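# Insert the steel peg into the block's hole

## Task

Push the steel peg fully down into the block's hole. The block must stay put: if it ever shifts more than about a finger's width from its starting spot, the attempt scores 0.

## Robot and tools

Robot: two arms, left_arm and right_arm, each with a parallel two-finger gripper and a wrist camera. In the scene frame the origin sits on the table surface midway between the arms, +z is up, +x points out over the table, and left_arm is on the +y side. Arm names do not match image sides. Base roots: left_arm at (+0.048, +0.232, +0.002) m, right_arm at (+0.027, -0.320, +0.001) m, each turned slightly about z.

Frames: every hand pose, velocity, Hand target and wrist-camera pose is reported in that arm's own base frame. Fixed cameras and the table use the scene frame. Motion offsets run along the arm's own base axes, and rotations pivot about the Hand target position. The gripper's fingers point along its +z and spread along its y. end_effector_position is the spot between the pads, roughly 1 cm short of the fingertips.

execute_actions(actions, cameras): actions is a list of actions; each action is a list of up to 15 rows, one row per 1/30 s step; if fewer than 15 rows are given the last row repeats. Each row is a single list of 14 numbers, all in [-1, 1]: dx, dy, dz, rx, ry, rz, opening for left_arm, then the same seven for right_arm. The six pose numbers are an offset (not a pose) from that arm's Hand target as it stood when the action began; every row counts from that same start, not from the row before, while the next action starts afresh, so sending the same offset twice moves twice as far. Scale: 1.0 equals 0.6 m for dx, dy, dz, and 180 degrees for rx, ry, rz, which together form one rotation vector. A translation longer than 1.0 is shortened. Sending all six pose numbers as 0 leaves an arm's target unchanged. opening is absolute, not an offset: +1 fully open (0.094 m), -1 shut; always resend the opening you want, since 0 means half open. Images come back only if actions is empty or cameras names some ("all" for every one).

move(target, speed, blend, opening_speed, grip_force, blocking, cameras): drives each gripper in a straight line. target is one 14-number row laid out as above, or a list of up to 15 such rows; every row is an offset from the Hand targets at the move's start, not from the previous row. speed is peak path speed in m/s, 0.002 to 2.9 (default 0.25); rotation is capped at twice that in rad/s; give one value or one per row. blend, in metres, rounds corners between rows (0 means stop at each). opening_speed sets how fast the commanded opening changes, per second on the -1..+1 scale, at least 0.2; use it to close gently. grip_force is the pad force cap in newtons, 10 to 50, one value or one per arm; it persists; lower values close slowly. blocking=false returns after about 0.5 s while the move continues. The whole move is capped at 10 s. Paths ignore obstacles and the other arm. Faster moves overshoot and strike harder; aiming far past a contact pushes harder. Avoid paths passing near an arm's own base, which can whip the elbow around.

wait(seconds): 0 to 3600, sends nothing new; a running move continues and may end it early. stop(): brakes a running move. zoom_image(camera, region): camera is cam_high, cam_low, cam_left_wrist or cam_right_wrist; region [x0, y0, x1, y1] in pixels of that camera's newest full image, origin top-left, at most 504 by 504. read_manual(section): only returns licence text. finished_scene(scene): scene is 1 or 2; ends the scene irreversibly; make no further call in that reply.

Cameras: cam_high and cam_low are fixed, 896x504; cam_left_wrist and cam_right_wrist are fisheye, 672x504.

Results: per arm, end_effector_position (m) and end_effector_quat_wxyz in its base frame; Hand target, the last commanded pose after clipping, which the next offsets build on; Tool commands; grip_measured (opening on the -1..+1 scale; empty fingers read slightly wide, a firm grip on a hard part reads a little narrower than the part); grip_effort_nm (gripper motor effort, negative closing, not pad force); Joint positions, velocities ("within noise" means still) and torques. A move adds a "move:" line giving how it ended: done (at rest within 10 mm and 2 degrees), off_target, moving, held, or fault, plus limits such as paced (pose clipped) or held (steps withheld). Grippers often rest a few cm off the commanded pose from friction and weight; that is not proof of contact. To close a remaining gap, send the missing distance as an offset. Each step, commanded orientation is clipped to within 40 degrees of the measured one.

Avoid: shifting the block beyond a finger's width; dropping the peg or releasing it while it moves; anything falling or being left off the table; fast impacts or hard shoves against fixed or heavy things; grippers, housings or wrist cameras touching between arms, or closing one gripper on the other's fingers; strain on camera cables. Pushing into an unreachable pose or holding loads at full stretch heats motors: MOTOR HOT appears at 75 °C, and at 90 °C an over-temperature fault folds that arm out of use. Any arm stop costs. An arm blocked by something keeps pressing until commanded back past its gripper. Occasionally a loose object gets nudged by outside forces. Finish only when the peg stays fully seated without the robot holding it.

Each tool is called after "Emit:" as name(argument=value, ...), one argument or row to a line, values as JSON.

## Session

Emit:
execute_actions(
  actions=[],
)

Scene clock: 0.00 s.
left_arm: end_effector_position=(+0.2427, -0.0170, +0.2023) grip_measured=+1.000 grip_effort_nm=n/a end_effector_quat_wxyz=(+0.611, -0.004, +0.783, +0.115) | right_arm: end_effector_position=(+0.2220, +0.1184, +0.1337) grip_measured=+1.000 grip_effort_nm=n/a end_effector_quat_wxyz=(+0.573, -0.272, +0.732, +0.249)
Joint positions: left_arm=[-0.635 0.366 0.338 -0.304 -0.8 -0.061 0.094] | right_arm=[-0.048 0.409 0.056 0.037 -0.788 -0.173 0.094]
Joint velocities: within noise
Joint torques (N m): no reading
Heat: left arm: 28 °C; right arm: 32 °C.
Hand target: left_arm +0.2426, -0.0158, +0.2095; +0.617, -0.012, +0.779, +0.112 | right_arm +0.2232, +0.1195, +0.1444; +0.584, -0.280, +0.721, +0.246
Tool commands: left_gripper/opening=+1.0 right_gripper/opening=+1.0
camera_calibration:
cam_left_wrist: T_world_to_cam=[[0.09868, -0.94916, -0.29894, 0.02273], [-0.53671, 0.2022, -0.81918, 0.35374], [0.83798, 0.24128, -0.48947, 0.01638]] pos_world=[0.17388, -0.0539, 0.30458]
cam_right_wrist: T_world_to_cam=[[0.65095, -0.72789, -0.21549, -0.02604], [-0.49271, -0.18917, -0.84938, 0.30259], [0.5775, 0.65908, -0.48178, -0.02931]] pos_world=[0.18296, 0.0576, 0.23728]

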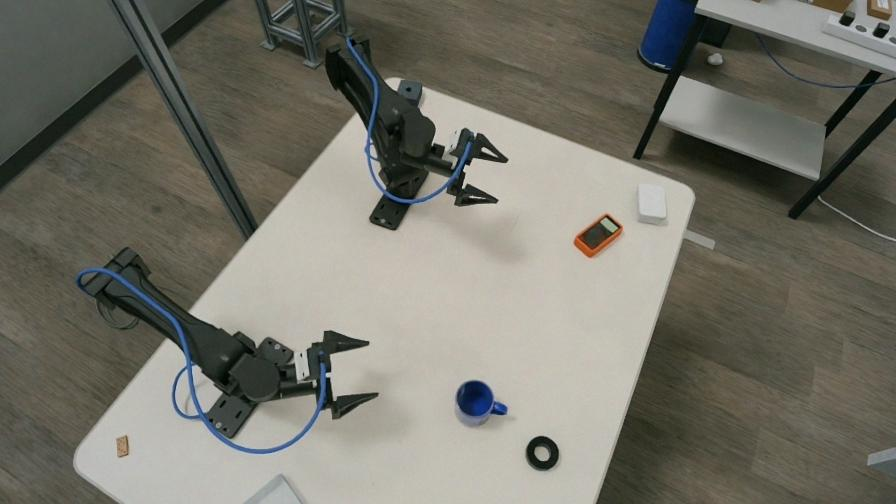

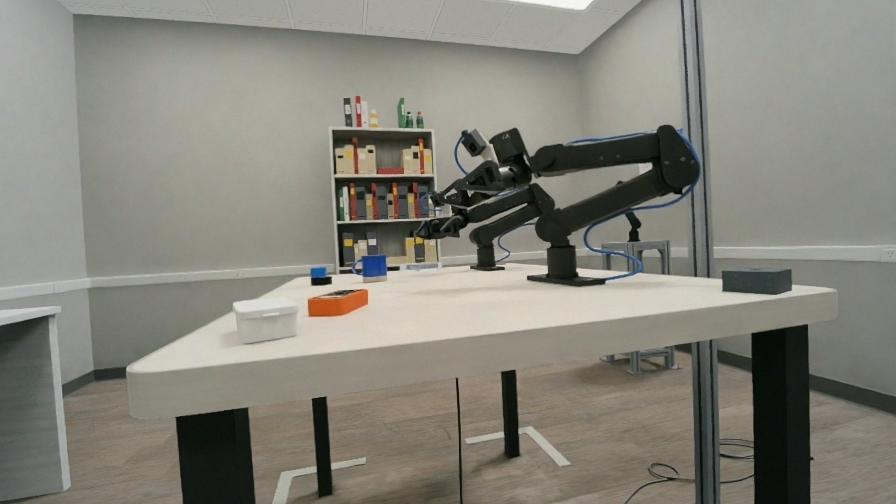

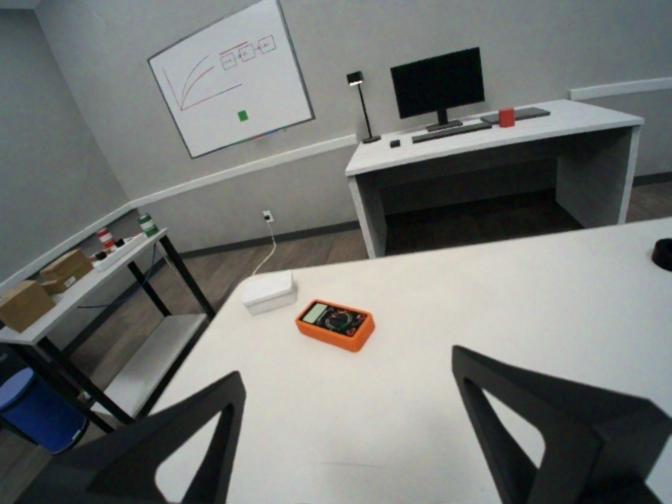

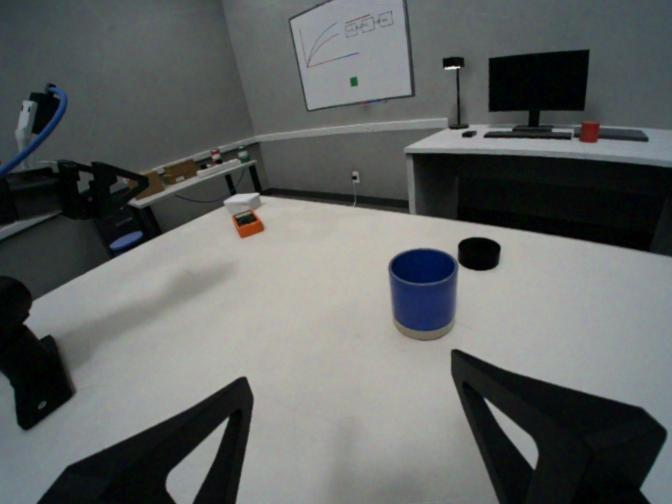

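Emit:
zoom_image(
  camera="cam_high",
  region=[360, 60, 480, 140],
)

Emit:
zoom_image(
  camera="cam_low",
  region=[700, 240, 820, 310],
)

Scaled by 4.200 from the camera's image (finer frame: 1280x720).

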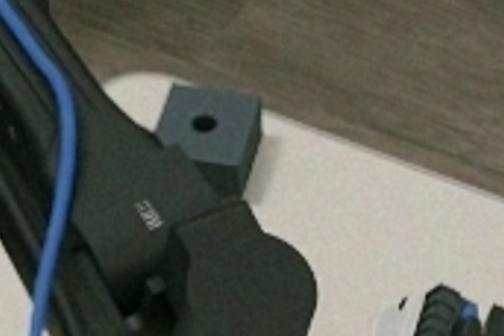

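Scaled by 4.200 from the camera's image (finer frame: 1280x720).

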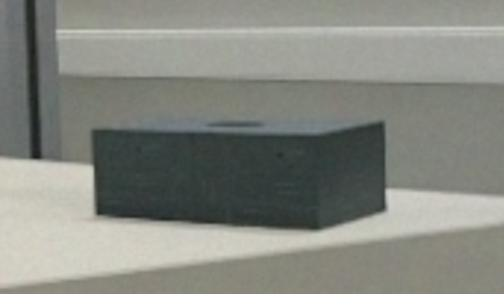

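Emit:
move(
  target=[-0.1825, -0.3357, 0.0035, -0.0198, 0.0782, -0.3341, -0.04, -0.097, -0.4742, 0.0343, -0.0029, 0.4756, -0.4013, -0.15],
  speed=0.25,
  cameras=["cam_right_wrist", "cam_left_wrist"],
)

Scene clock: 42.10 s.
left_arm: end_effector_position=(+0.1293, -0.2096, +0.1858) grip_measured=-0.038 grip_effort_nm=-0.12 end_effector_quat_wxyz=(+0.471, +0.387, +0.764, -0.212) | right_arm: end_effector_position=(+0.1647, -0.1574, +0.1566) grip_measured=-0.148 grip_effort_nm=-0.10 end_effector_quat_wxyz=(-0.007, +0.375, +0.927, +0.011)
Joint positions: left_arm=[-1.252 0.475 0.496 -0.534 -0.316 -0.127 0.045] | right_arm=[-0.778 1.429 1.297 -1.46 -0.014 -0.009 0.04]
Joint torques (N m): left_arm=[0.53 1.89 10.18 2.49 -0.01 0.06] | right_arm=[-0.62 -3.58 7.54 0.17 0.13 0.07]
Heat: left arm: 30 °C; right arm: 36 °C.
Hand target: left_arm +0.1331, -0.2172, +0.2116; +0.494, +0.373, +0.750, -0.233 | right_arm +0.1650, -0.1651, +0.1650; +0.000, +0.383, +0.924, +0.000
Off the commanded pose: left_arm 0.027 m, 4 deg | right_arm 0.011 m, 2 deg.
move: off_target (left_arm, right_arm)
cam_left_wrist: T_world_to_cam=[[-0.82656, -0.54185, -0.1523, 0.02403], [-0.29866, 0.6516, -0.69729, 0.35915], [0.47707, -0.53087, -0.70042, 0.07385]] pos_world=[0.09189, -0.18179, 0.30582]
cam_right_wrist: T_world_to_cam=[[-0.80406, -0.59411, -0.02287, 0.04594], [-0.57055, 0.76021, 0.31074, 0.22226], [-0.16723, 0.2629, -0.95022, 0.33033]] pos_world=[0.21899, -0.22851, 0.24587]
Images, in order (width x height): cam_left_wrist 672x504, cam_right_wrist 672x504.

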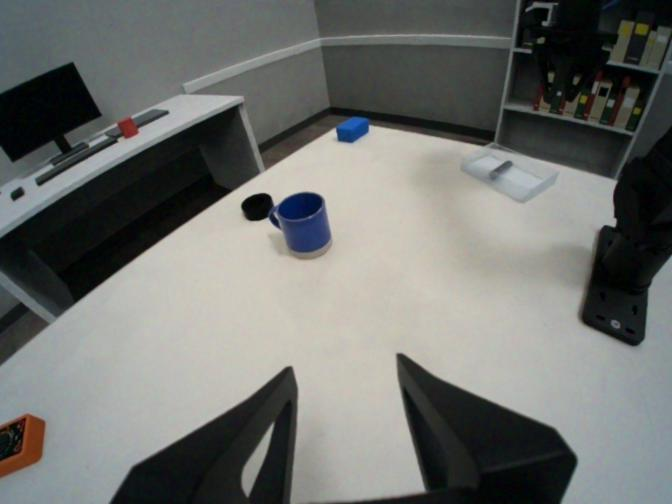

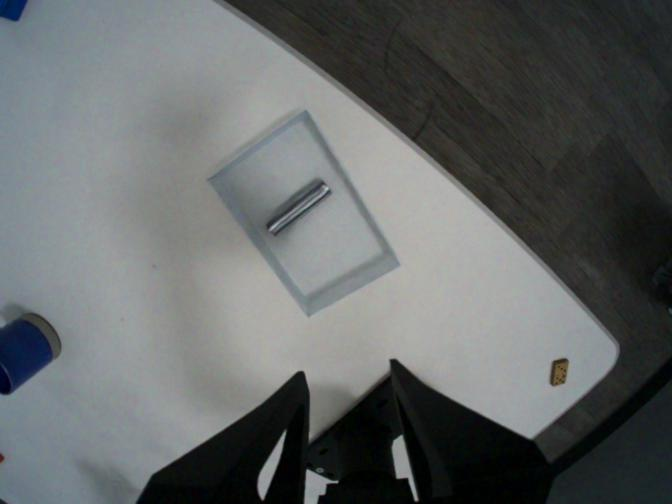

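Emit:
zoom_image(
  camera="cam_right_wrist",
  region=[200, 100, 410, 320],
)

Scaled by 2.291 from the camera's image (finer frame: 960x720).

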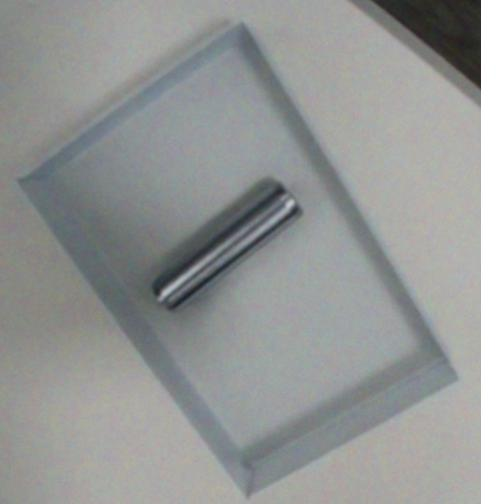

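Emit:
move(
  target=[0, 0, 0, 0, 0, 0, -0.04, 0.1137, -0.0642, -0.1833, 0, 0, -0.3294, -0.43],
  speed=0.2,
  cameras=["cam_right_wrist"],
)

Emit:
zoom_image(
  camera="cam_right_wrist",
  region=[240, 240, 460, 440],
)

Scene clock: 69.50 s.
left_arm: end_effector_position=(+0.1293, -0.2096, +0.1858) grip_measured=-0.038 grip_effort_nm=-0.12 end_effector_quat_wxyz=(+0.471, +0.387, +0.764, -0.212) | right_arm: end_effector_position=(+0.2290, -0.2009, +0.0576) grip_measured=-0.428 grip_effort_nm=-0.10 end_effector_quat_wxyz=(-0.008, +0.789, +0.614, +0.007)
Joint positions: left_arm=[-1.252 0.475 0.496 -0.534 -0.316 -0.127 0.045] | right_arm=[-0.734 1.745 1.222 -1.06 -0.017 1.085 0.027]
Joint torques (N m): left_arm=[0.55 1.89 10.14 2.47 -0.01 0.06] | right_arm=[0.61 -6.09 4.6 0.57 0.13 0.11]
Heat: left arm: 33 °C; right arm: 34 °C.
Hand target: left_arm +0.1331, -0.2172, +0.2116; +0.494, +0.373, +0.750, -0.233 | right_arm +0.2332, -0.2036, +0.0550; +0.000, +0.790, +0.613, +0.000
Off the commanded pose: left_arm 0.027 m, 4 deg | right_arm 0.006 m, 1 deg.
move: done
cam_right_wrist: T_world_to_cam=[[-0.91609, 0.40092, -0.00592, 0.2941], [0.37988, 0.87254, 0.30718, 0.12798], [0.12832, 0.27915, -0.95163, 0.19404]] pos_world=[0.19591, -0.28375, 0.14709]

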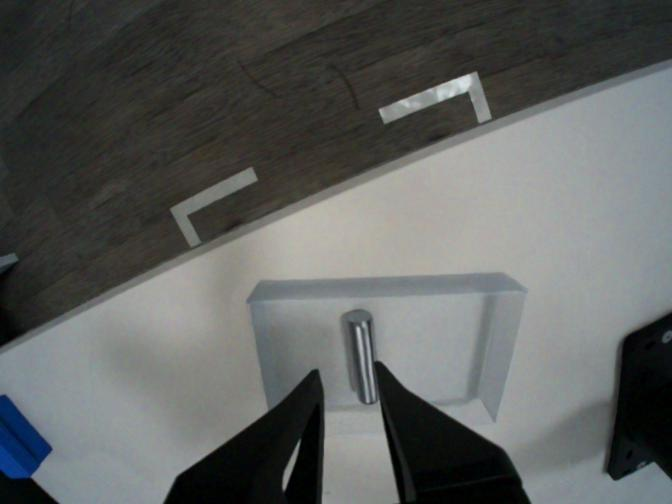

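Scaled by 2.291 from the camera's image (finer frame: 960x720).

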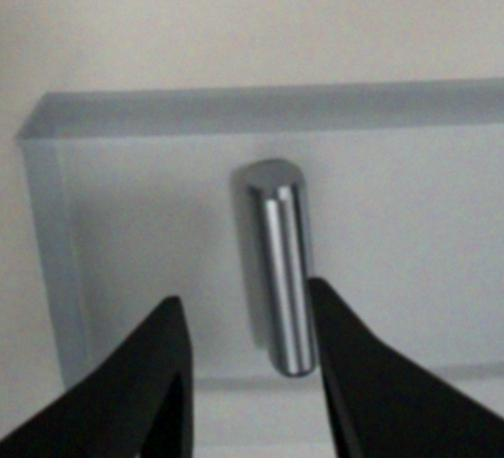

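Emit:
move(
  target=[0, 0, 0, 0, 0, 0, -0.04, -0.0123, 0.0117, -0.0458, 0, 0, 0, -0.43],
  speed=0.12,
  cameras=["cam_right_wrist"],
)

Emit:
zoom_image(
  camera="cam_right_wrist",
  region=[260, 270, 460, 450],
)

Scene clock: 92.57 s.
left_arm: end_effector_position=(+0.1293, -0.2096, +0.1858) grip_measured=-0.038 grip_effort_nm=-0.12 end_effector_quat_wxyz=(+0.471, +0.387, +0.764, -0.212) | right_arm: end_effector_position=(+0.2214, -0.1941, +0.0299) grip_measured=-0.428 grip_effort_nm=-0.10 end_effector_quat_wxyz=(-0.009, +0.790, +0.614, +0.007)
Joint positions: left_arm=[-1.252 0.475 0.496 -0.534 -0.316 -0.127 0.045] | right_arm=[-0.734 1.745 1.105 -0.945 -0.017 1.087 0.027]
Joint torques (N m): left_arm=[0.49 1.99 10.07 2.48 -0.01 0.06] | right_arm=[0.72 -5.93 4.42 0.56 0.14 0.12]
Heat: left arm: 33 °C; right arm: 34 °C.
Hand target: left_arm +0.1331, -0.2172, +0.2116; +0.494, +0.373, +0.750, -0.233 | right_arm +0.2258, -0.1966, +0.0276; +0.000, +0.790, +0.613, +0.000
Off the commanded pose: left_arm 0.027 m, 4 deg | right_arm 0.006 m, 1 deg.
move: done
cam_right_wrist: T_world_to_cam=[[-0.91548, 0.40233, -0.00441, 0.28434], [0.38158, 0.87164, 0.30763, 0.13281], [0.12762, 0.27995, -0.9515, 0.16709]] pos_world=[0.18831, -0.27694, 0.11939]

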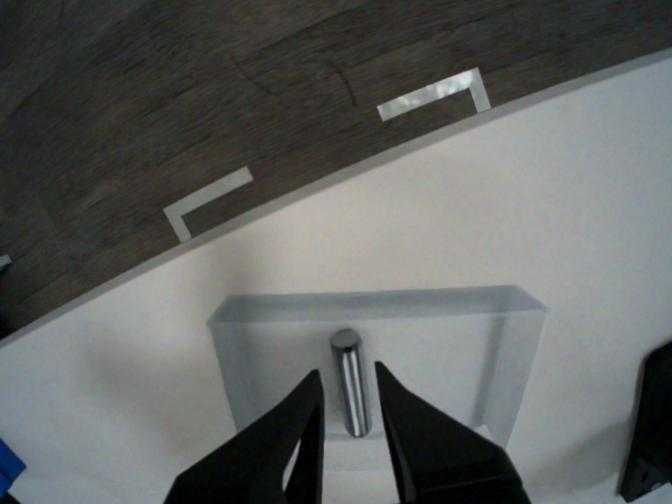

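Scaled by 2.520 from the camera's image (finer frame: 960x720).

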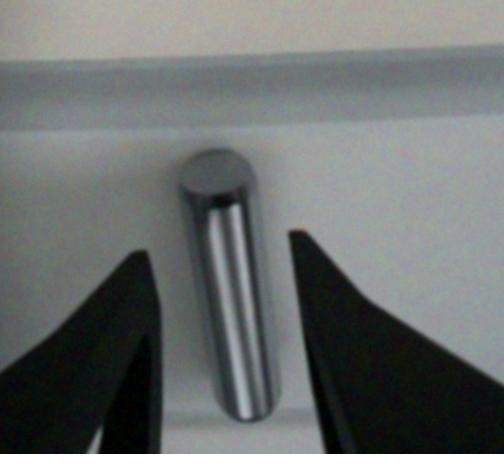

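Emit:
move(
  target=[
    [0, 0, 0, 0, 0, 0, -0.04, -0.0005, 0, -0.041, 0, 0, 0, -0.43],
    [0, 0, 0, 0, 0, 0, -0.04, -0.0005, 0, -0.041, 0, 0, 0, -1],
  ],
  speed=0.06,
  grip_force=[50, 35],
  cameras=["cam_right_wrist"],
)

Emit:
zoom_image(
  camera="cam_right_wrist",
  region=[260, 290, 460, 470],
)

Scene clock: 101.43 s.
left_arm: end_effector_position=(+0.1293, -0.2096, +0.1858) grip_measured=-0.038 grip_effort_nm=-0.12 end_effector_quat_wxyz=(+0.471, +0.387, +0.764, -0.212) | right_arm: end_effector_position=(+0.2218, -0.1945, +0.0059) grip_measured=-0.640 grip_effort_nm=-0.76 end_effector_quat_wxyz=(-0.007, +0.790, +0.614, +0.007)
Joint positions: left_arm=[-1.252 0.475 0.496 -0.534 -0.316 -0.127 0.045] | right_arm=[-0.734 1.785 1.048 -0.845 -0.017 1.087 0.017]
Joint torques (N m): left_arm=[0.51 1.98 10.13 2.49 0 0.06] | right_arm=[0.68 -6.05 4.23 0.57 0.13 0.11]
Heat: left arm: 33 °C; right arm: 34 °C.
Hand target: left_arm +0.1331, -0.2172, +0.2116; +0.494, +0.373, +0.750, -0.233 | right_arm +0.2255, -0.1966, +0.0030; +0.000, +0.790, +0.613, +0.000
Off the commanded pose: left_arm 0.027 m, 4 deg | right_arm 0.005 m, 1 deg.
grip_force (N): 50, 35
move: done
cam_right_wrist: T_world_to_cam=[[-0.91548, 0.40231, -0.00724, 0.28473], [0.38089, 0.87226, 0.30672, 0.14057], [0.12971, 0.27804, -0.95177, 0.14346]] pos_world=[0.18851, -0.27705, 0.09548]

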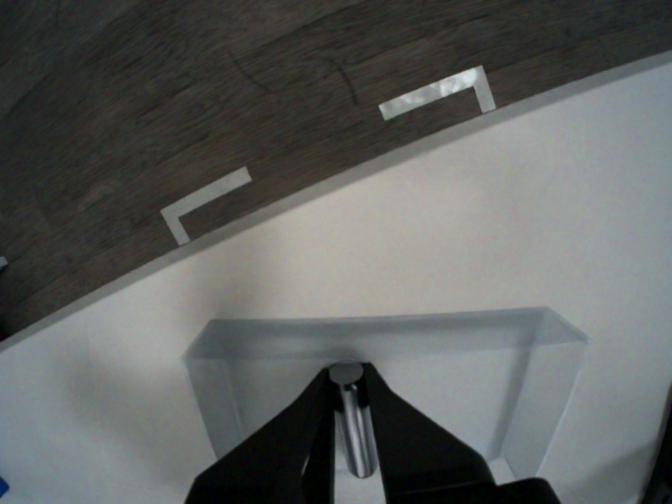

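Scaled by 2.520 from the camera's image (finer frame: 960x720).

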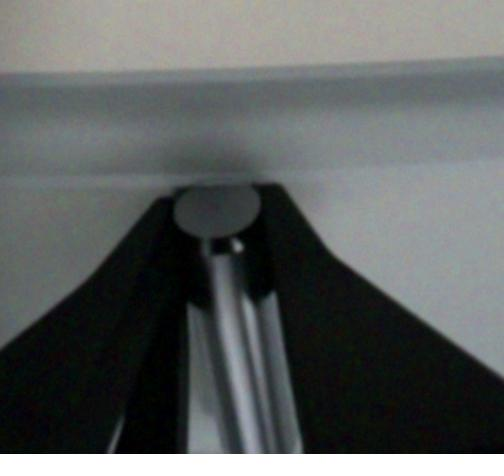

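Emit:
move(
  target=[
    [0, 0, 0, 0, 0, 0, -0.04, 0, 0, 0.1833, 0, 0, 0, -1],
    [0, 0, 0, 0, 0, 0, -0.04, 0.0327, 0.7735, 0.2533, 0.1683, 0.0383, 0.2958, -1],
  ],
  speed=[0.15, 0.22],
  blend=[0.04, 0],
  cameras=["cam_left_wrist", "cam_right_wrist"],
)

Emit:
zoom_image(
  camera="cam_left_wrist",
  region=[260, 170, 440, 350],
)

Scene clock: 116.63 s.
left_arm: end_effector_position=(+0.1293, -0.2096, +0.1858) grip_measured=-0.038 grip_effort_nm=-0.12 end_effector_quat_wxyz=(+0.471, +0.387, +0.764, -0.212) | right_arm: end_effector_position=(+0.2444, +0.2628, +0.1467) grip_measured=-0.640 grip_effort_nm=-0.76 end_effector_quat_wxyz=(-0.221, +0.400, +0.883, +0.102)
Joint positions: left_arm=[-1.252 0.475 0.496 -0.534 -0.316 -0.127 0.045] | right_arm=[0.581 1.929 1.728 -1.439 -0.488 1.415 0.017]
Joint torques (N m): left_arm=[0.53 1.92 10.15 2.47 0.01 0.06] | right_arm=[-0.02 -7.69 7.56 -0.08 -0.51 0.12]
Heat: left arm: 34 °C; right arm: 34 °C.
Hand target: left_arm +0.1331, -0.2172, +0.2116; +0.494, +0.373, +0.750, -0.233 | right_arm +0.2451, +0.2675, +0.1549; -0.234, +0.407, +0.876, +0.109
Off the commanded pose: left_arm 0.027 m, 4 deg | right_arm 0.010 m, 2 deg.
grip_force (N): 50, 35
move: done
cam_left_wrist: T_world_to_cam=[[-0.82656, -0.54185, -0.1523, 0.02403], [-0.29866, 0.6516, -0.69729, 0.35915], [0.47707, -0.53087, -0.70042, 0.07385]] pos_world=[0.09189, -0.18179, 0.30582]
cam_right_wrist: T_world_to_cam=[[-0.84156, -0.53656, 0.06228, 0.34107], [-0.34563, 0.6235, 0.70127, -0.12496], [-0.41511, 0.56864, -0.71017, 0.16866]] pos_world=[0.31385, 0.16501, 0.18616]

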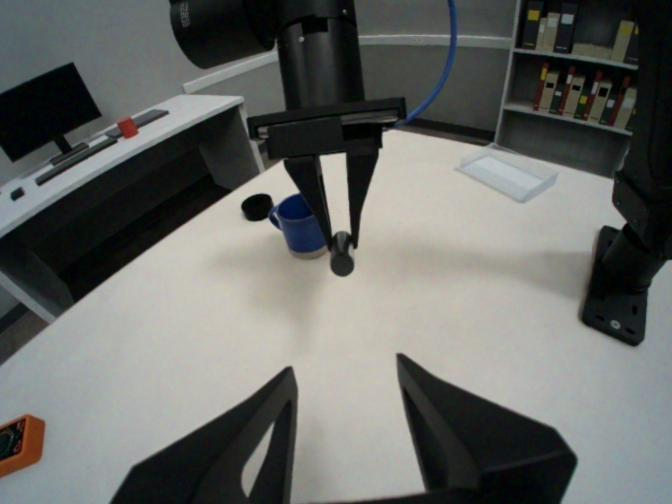

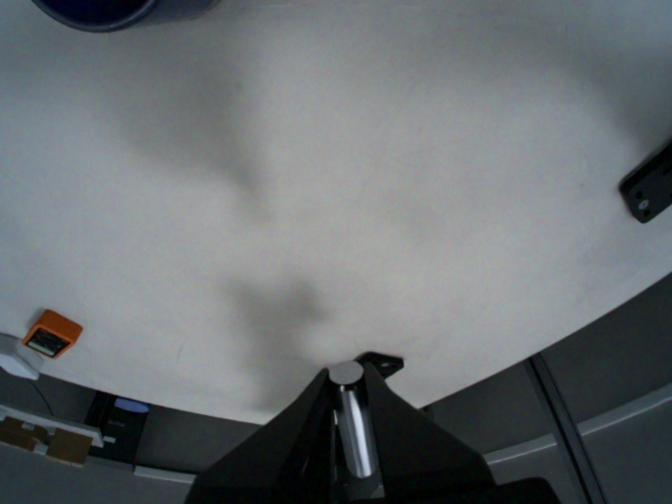

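Scaled by 2.800 from the camera's image (finer frame: 960x720).

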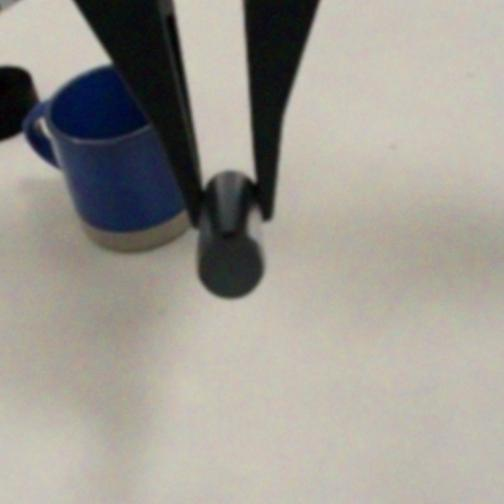

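Emit:
move(
  target=[
    [0.0225, -0.032, 0.0312, 0, 0, 0, -0.04, 0, 0, 0, 0, 0, 0, -1],
    [0.0475, -0.0653, -0.0272, 0, 0, 0, -0.04, 0, 0, 0, 0, 0, 0, -1],
  ],
  speed=0.12,
  blend=[0.01, 0],
  cameras=["cam_left_wrist"],
)

Emit:
zoom_image(
  camera="cam_left_wrist",
  region=[240, 210, 460, 410],
)

Scene clock: 157.20 s.
left_arm: end_effector_position=(+0.1584, -0.2542, +0.1919) grip_measured=-0.038 grip_effort_nm=-0.12 end_effector_quat_wxyz=(+0.483, +0.379, +0.756, -0.227) | right_arm: end_effector_position=(+0.2444, +0.2628, +0.1467) grip_measured=-0.640 grip_effort_nm=-0.76 end_effector_quat_wxyz=(-0.221, +0.400, +0.883, +0.102)
Joint positions: left_arm=[-1.149 0.731 0.513 -0.238 -0.221 -0.081 0.045] | right_arm=[0.581 1.929 1.728 -1.439 -0.488 1.415 0.017]
Joint torques (N m): left_arm=[0.59 0.08 5.96 2.54 0.04 0.06] | right_arm=[-0.05 -7.71 7.66 -0.06 -0.49 0.13]
Heat: left arm: 35 °C; right arm: 36 °C.
Hand target: left_arm +0.1616, -0.2564, +0.1953; +0.494, +0.373, +0.750, -0.233 | right_arm +0.2451, +0.2675, +0.1549; -0.234, +0.407, +0.876, +0.109
Off the commanded pose: left_arm 0.005 m, 2 deg | right_arm 0.010 m, 2 deg.
grip_force (N): 50, 35
move: done
cam_left_wrist: T_world_to_cam=[[-0.82604, -0.54642, -0.13818, 0.0209], [-0.2892, 0.62134, -0.72822, 0.39791], [0.48377, -0.56157, -0.67127, 0.02596]] pos_world=[0.11978, -0.22123, 0.31007]

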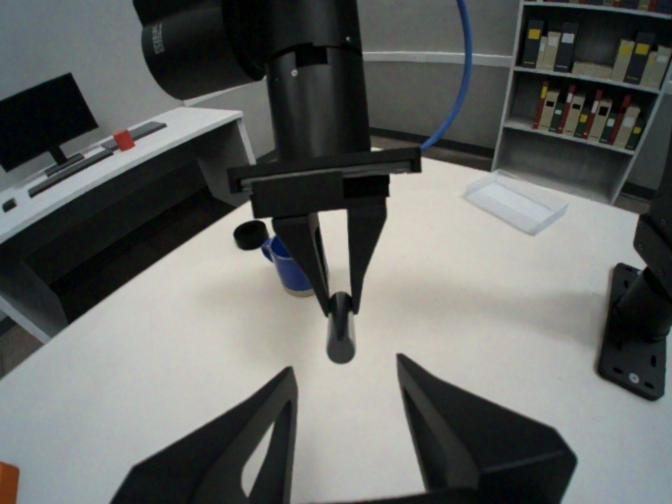

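Scaled by 2.291 from the camera's image (finer frame: 960x720).

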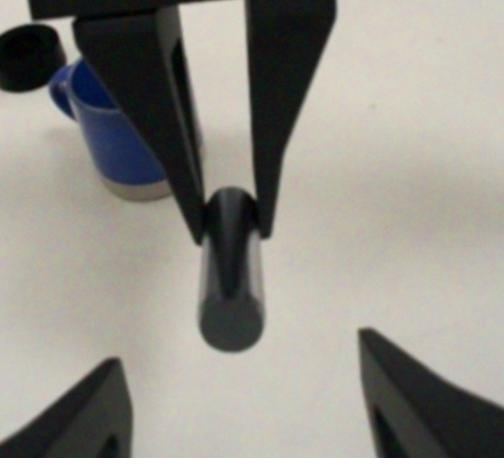

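Emit:
move(
  target=[
    [0.0508, -0.0538, -0.0377, 0, 0, 0, -0.04, 0, 0, 0, 0, 0, 0, -1],
    [0.0508, -0.0538, -0.0377, 0, 0, 0, -1, 0, 0, 0, 0, 0, 0, -1],
  ],
  speed=0.07,
  grip_force=[30, 35],
  cameras=["cam_left_wrist"],
)

Emit:
zoom_image(
  camera="cam_left_wrist",
  region=[240, 240, 460, 440],
)

Scene clock: 193.30 s.
left_arm: end_effector_position=(+0.1883, -0.2880, +0.1687) grip_measured=-0.667 grip_effort_nm=-0.68 end_effector_quat_wxyz=(+0.481, +0.380, +0.756, -0.229) | right_arm: end_effector_position=(+0.2444, +0.2628, +0.1467) grip_measured=-0.640 grip_effort_nm=-0.76 end_effector_quat_wxyz=(-0.221, +0.400, +0.883, +0.102)
Joint positions: left_arm=[-1.071 0.987 0.5 0.036 -0.146 -0.049 0.016] | right_arm=[0.581 1.929 1.728 -1.439 -0.488 1.415 0.017]
Joint torques (N m): left_arm=[0.55 -1.96 5.86 2.56 0.03 0.07] | right_arm=[-0.03 -7.75 7.64 -0.08 -0.51 0.14]
Heat: left arm: 38 °C; right arm: 36 °C.
Hand target: left_arm +0.1921, -0.2887, +0.1727; +0.494, +0.373, +0.750, -0.233 | right_arm +0.2451, +0.2675, +0.1549; -0.234, +0.407, +0.876, +0.109
Off the commanded pose: left_arm 0.006 m, 2 deg | right_arm 0.010 m, 2 deg.
grip_force (N): 30, 35
move: done
cam_left_wrist: T_world_to_cam=[[-0.82838, -0.5439, -0.13399, 0.02433], [-0.29053, 0.62168, -0.72739, 0.41081], [0.47893, -0.56363, -0.67301, -0.0223]] pos_world=[0.15019, -0.25473, 0.28708]

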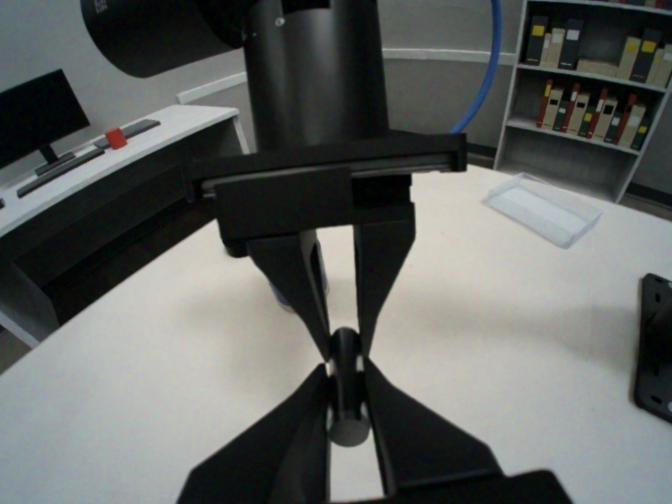

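Scaled by 2.291 from the camera's image (finer frame: 960x720).

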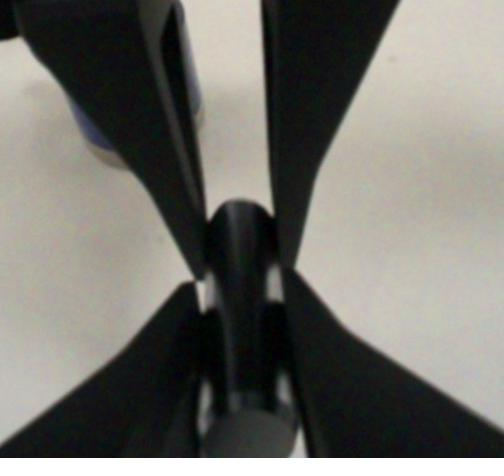

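Emit:
move(
  target=[
    [0, 0, 0, 0, 0, 0, -1, 0, 0, 0, 0, 0, 0, -0.3],
    [0, 0, 0, 0, 0, 0, -1, 0.0514, -0.0595, 0.1466, 0, 0, 0, -0.3],
  ],
  speed=0.15,
  grip_force=[40, 35],
  cameras=["cam_left_wrist"],
)

Emit:
zoom_image(
  camera="cam_left_wrist",
  region=[240, 260, 460, 460],
)

Scene clock: 213.10 s.
left_arm: end_effector_position=(+0.1880, -0.2875, +0.1651) grip_measured=-0.674 grip_effort_nm=-0.86 end_effector_quat_wxyz=(+0.478, +0.381, +0.758, -0.227) | right_arm: end_effector_position=(+0.2814, +0.2315, +0.2229) grip_measured=-0.302 grip_effort_nm=0.08 end_effector_quat_wxyz=(-0.172, +0.437, +0.862, +0.193)
Joint positions: left_arm=[-1.071 0.992 0.496 0.036 -0.146 -0.049 0.015] | right_arm=[0.44 1.836 1.9 -1.531 -0.514 1.406 0.033]
Joint torques (N m): left_arm=[0.64 -2.32 6.26 2.55 0.04 0.05] | right_arm=[-0.35 -10.41 6.75 0.26 -0.42 0.05]
Heat: left arm: 40 °C; right arm: 36 °C.
Hand target: left_arm +0.1921, -0.2887, +0.1727; +0.494, +0.373, +0.750, -0.233 | right_arm +0.2760, +0.2318, +0.2429; -0.234, +0.407, +0.876, +0.109
Off the commanded pose: left_arm 0.009 m, 2 deg | right_arm 0.021 m, 13 deg.
joint sent to its limit (right arm) — joint 4 (wrist pitch), lower limit. The joint targets are off in position and orientation.
grip_force (N): 40, 35
move: off_target (right_arm)
cam_left_wrist: T_world_to_cam=[[-0.82896, -0.54285, -0.1347, 0.02444], [-0.29376, 0.62752, -0.72105, 0.40908], [0.47595, -0.55815, -0.67966, -0.02115]] pos_world=[0.1505, -0.25524, 0.28388]

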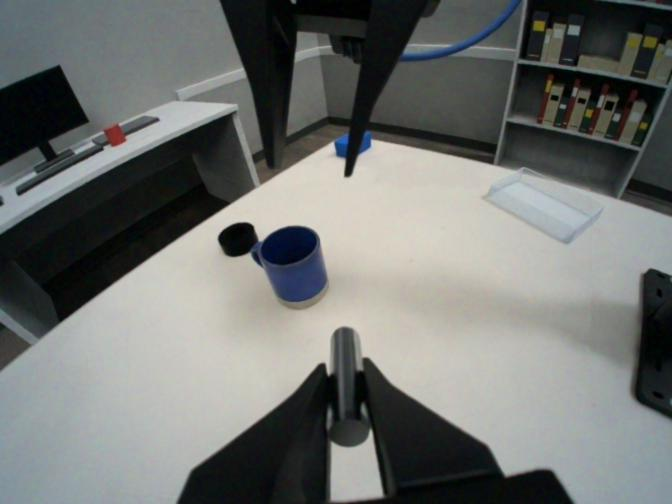

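Scaled by 2.291 from the camera's image (finer frame: 960x720).

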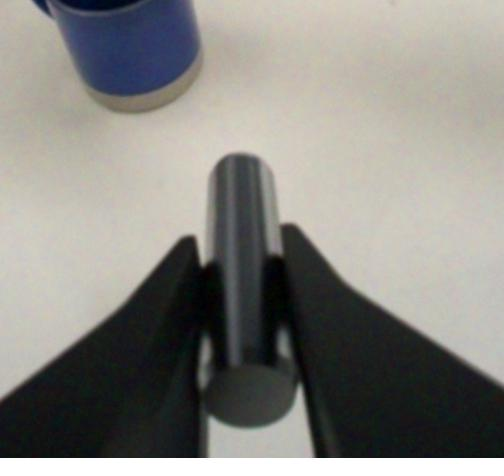

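Emit:
move(
  target=[
    [0.1465, 0.3978, 0.0788, 0.0720, 0.1305, 0.2323, -1, -0.0433, -0.5863, -0.1215, -0.1027, -0.1325, 0.1318, -0.3],
    [-0.0035, 0.8145, 0.0788, 0.0133, 0.3513, 0.5, -1, -0.0433, -0.5863, -0.1215, -0.1027, -0.1325, 0.1318, -0.3],
    [-0.4368, 0.8895, 0.0038, -0.2388, 0.4170, 0.7829, -1, -0.0433, -0.5863, -0.1215, -0.1027, -0.1325, 0.1318, -0.3],
  ],
  speed=0.3,
  blend=[0.06, 0.06, 0],
  cameras=["cam_left_wrist", "cam_low"],
)

Emit:
zoom_image(
  camera="cam_left_wrist",
  region=[230, 60, 430, 260],
)

Scene clock: 252.67 s.
left_arm: end_effector_position=(-0.0665, +0.2329, +0.1674) grip_measured=-0.674 grip_effort_nm=-0.86 end_effector_quat_wxyz=(-0.003, +0.817, -0.576, -0.005) | right_arm: end_effector_position=(+0.2448, -0.1128, +0.1711) grip_measured=-0.302 grip_effort_nm=0.08 end_effector_quat_wxyz=(-0.011, +0.224, +0.974, +0.011)
Joint positions: left_arm=[1.843 1.457 1.364 -1.466 -0.002 -0.071 0.015] | right_arm=[-0.447 1.598 1.513 -1.513 -0.017 0.005 0.033]
Joint torques (N m): left_arm=[0.43 -5.12 8.17 0.75 -0.05 -0.11] | right_arm=[-0.51 -5.11 4.57 0.62 0.13 -0.05]
Heat: left arm: 40 °C; right arm: 36 °C.
Hand target: left_arm -0.0700, +0.2450, +0.1749; -0.019, +0.819, -0.573, -0.026 | right_arm +0.2500, -0.1199, +0.1700; +0.000, +0.221, +0.975, +0.000
Off the commanded pose: left_arm 0.015 m, 3 deg | right_arm 0.009 m, 2 deg.
grip_force (N): 40, 35
move: off_target (left_arm)
cam_left_wrist: T_world_to_cam=[[0.97828, 0.20696, 0.01162, 0.01731], [0.19564, -0.94036, 0.27829, 0.23985], [0.06853, -0.26997, -0.96043, 0.34481]] pos_world=[-0.08748, 0.31505, 0.26422]
Images, in order (width x height): cam_low 896x504, cam_left_wrist 672x504.

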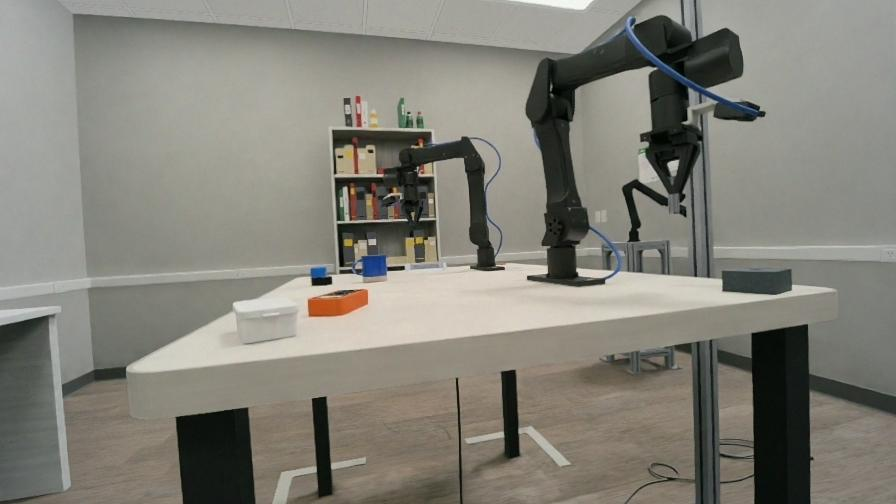

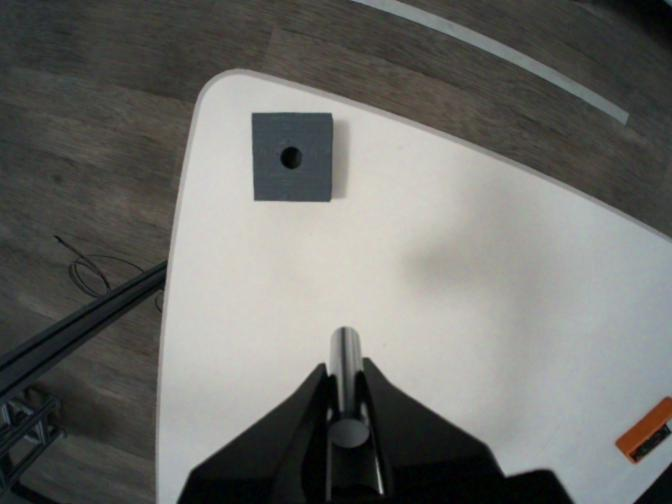

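Scaled by 2.520 from the camera's image (finer frame: 960x720).

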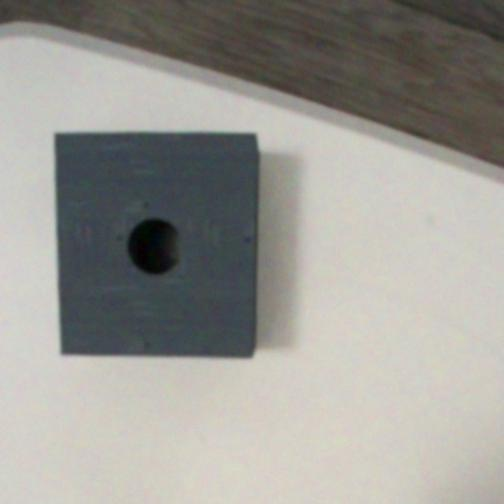

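Emit:
move(
  target=[
    [-0.0983, 0.1413, -0.045, 0.0156, 0.0056, 0, -1, 0, 0, 0, 0, 0, 0, -0.3],
    [-0.0983, 0.1413, -0.1115, 0.0156, 0.0056, 0, -1, 0, 0, 0, 0, 0, 0, -0.3],
  ],
  speed=[0.15, 0.08],
  blend=[0.02, 0],
  cameras=["cam_left_wrist", "cam_low"],
)

Emit:
zoom_image(
  camera="cam_left_wrist",
  region=[270, 240, 430, 400],
)

Emit:
zoom_image(
  camera="cam_low",
  region=[710, 190, 810, 300],
)

Scene clock: 278.90 s.
left_arm: end_effector_position=(-0.1254, +0.3247, +0.1106) grip_measured=-0.674 grip_effort_nm=-0.86 end_effector_quat_wxyz=(-0.027, +0.820, -0.570, -0.041) | right_arm: end_effector_position=(+0.2448, -0.1128, +0.1711) grip_measured=-0.302 grip_effort_nm=0.08 end_effector_quat_wxyz=(-0.011, +0.224, +0.974, +0.011)
Joint positions: left_arm=[1.935 1.77 1.461 -1.164 -0.002 0.008 0.015] | right_arm=[-0.447 1.598 1.513 -1.513 -0.017 0.005 0.033]
Joint torques (N m): left_arm=[0.49 -8.55 5.35 0.99 0.03 0.08] | right_arm=[-0.47 -5.16 4.59 0.62 0.14 -0.06]
Heat: left arm: 35 °C; right arm: 35 °C.
Hand target: left_arm -0.1290, +0.3298, +0.1080; -0.034, +0.818, -0.573, -0.047 | right_arm +0.2500, -0.1199, +0.1700; +0.000, +0.221, +0.975, +0.000
Off the commanded pose: left_arm 0.007 m, 1 deg | right_arm 0.009 m, 2 deg.
grip_force (N): 40, 35
move: done
cam_left_wrist: T_world_to_cam=[[0.97549, 0.22004, -0.00147, 0.05343], [0.21605, -0.9565, 0.19601, 0.37036], [0.04173, -0.19153, -0.9806, 0.29257]] pos_world=[-0.14435, 0.39853, 0.21438]
Images, in order (width x height): cam_low 896x504, cam_left_wrist 672x504.

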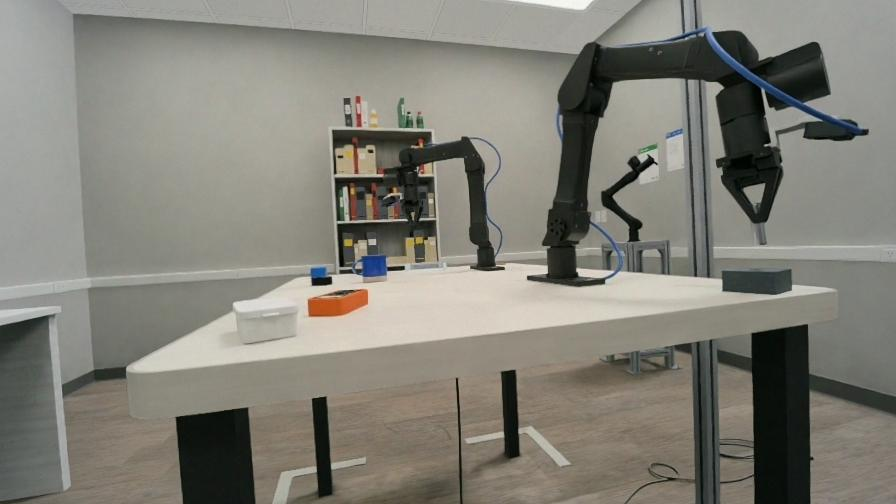

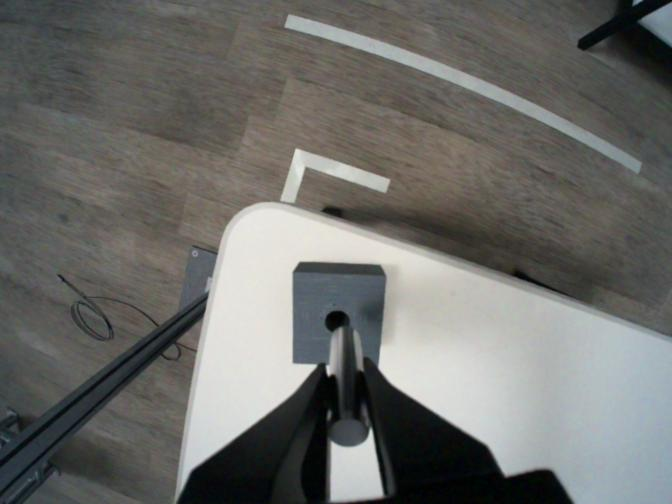

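Scaled by 3.150 from the camera's image (finer frame: 960x720).

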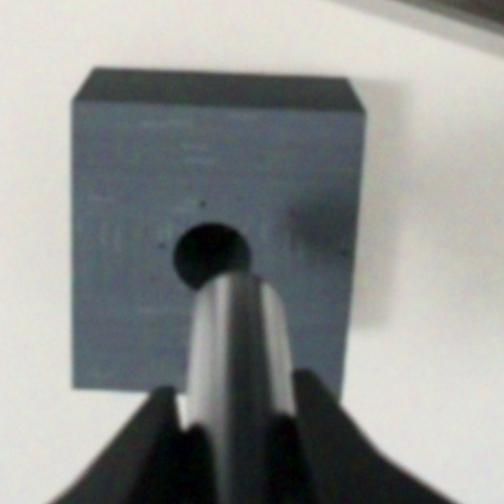

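Scaled by 4.582 from the camera's image (finer frame: 1280x720).

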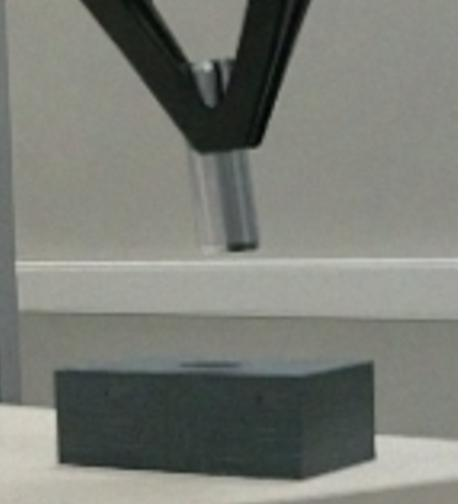

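Emit:
zoom_image(
  camera="cam_low",
  region=[735, 200, 785, 250],
)

Scaled by 10.080 from the camera's image (finer frame: 1280x720).

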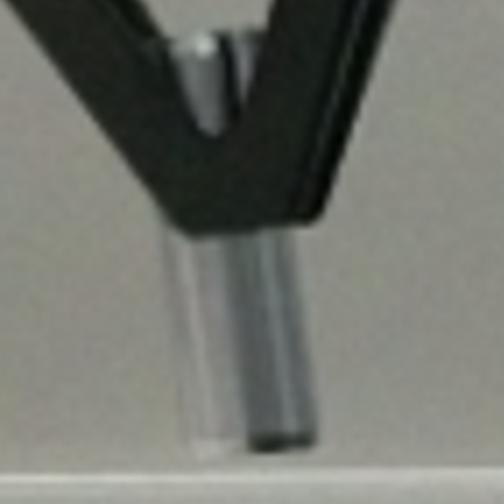

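Emit:
move(
  target=[
    [-0.0067, -0.0118, -0.0517, -0.0132, -0.0047, 0, -1, 0, 0, 0, 0, 0, 0, -0.3],
  ],
  speed=0.06,
  cameras=["cam_left_wrist", "cam_low"],
)

Emit:
zoom_image(
  camera="cam_left_wrist",
  region=[290, 280, 400, 390],
)

Emit:
zoom_image(
  camera="cam_low",
  region=[720, 220, 800, 300],
)

Scene clock: 326.70 s.
left_arm: end_effector_position=(-0.1288, +0.3187, +0.0801) grip_measured=-0.674 grip_effort_nm=-0.86 end_effector_quat_wxyz=(-0.015, +0.820, -0.571, -0.024) | right_arm: end_effector_position=(+0.2448, -0.1128, +0.1711) grip_measured=-0.302 grip_effort_nm=0.08 end_effector_quat_wxyz=(-0.011, +0.224, +0.974, +0.011)
Joint positions: left_arm=[1.951 1.807 1.387 -1.095 -0.002 0.026 0.015] | right_arm=[-0.447 1.598 1.513 -1.513 -0.017 0.005 0.033]
Joint torques (N m): left_arm=[0.62 -8.66 5.23 0.88 0.05 0.09] | right_arm=[-0.54 -5.14 4.57 0.63 0.13 -0.05]
Heat: left arm: 32 °C; right arm: 35 °C.
Hand target: left_arm -0.1330, +0.3227, +0.0770; -0.021, +0.818, -0.573, -0.029 | right_arm +0.2500, -0.1199, +0.1700; +0.000, +0.221, +0.975, +0.000
Off the commanded pose: left_arm 0.007 m, 1 deg | right_arm 0.009 m, 2 deg.
grip_force (N): 40, 35
move: done
cam_left_wrist: T_world_to_cam=[[0.97612, 0.21721, 0.00341, 0.05865], [0.21028, -0.94867, 0.23626, 0.3649], [0.05455, -0.2299, -0.97169, 0.27474]] pos_world=[-0.14896, 0.39659, 0.18055]
Images, in order (width x height): cam_low 896x504, cam_left_wrist 672x504.

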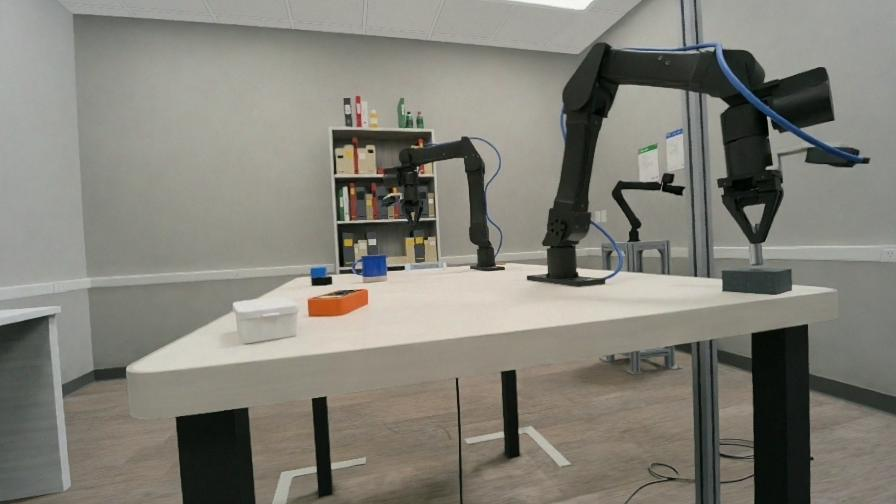

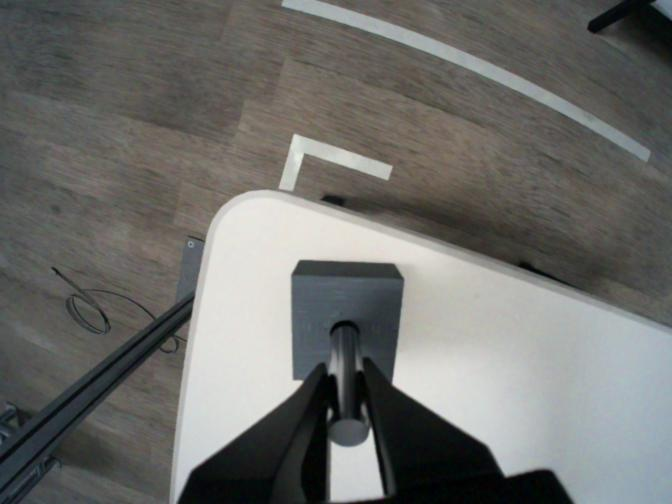

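Scaled by 4.582 from the camera's image (finer frame: 960x720).

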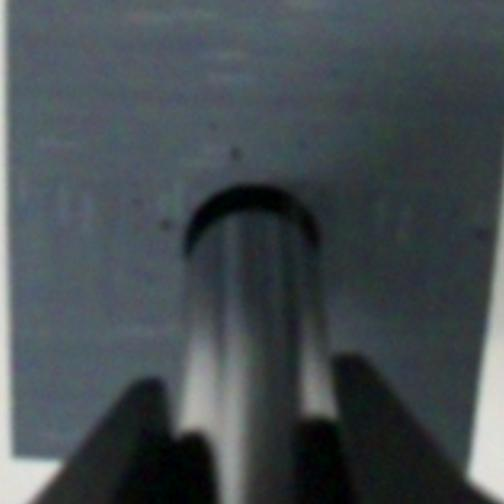

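Scaled by 6.300 from the camera's image (finer frame: 1280x720).

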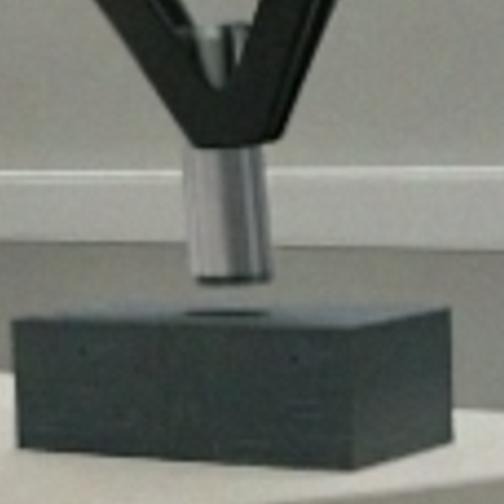

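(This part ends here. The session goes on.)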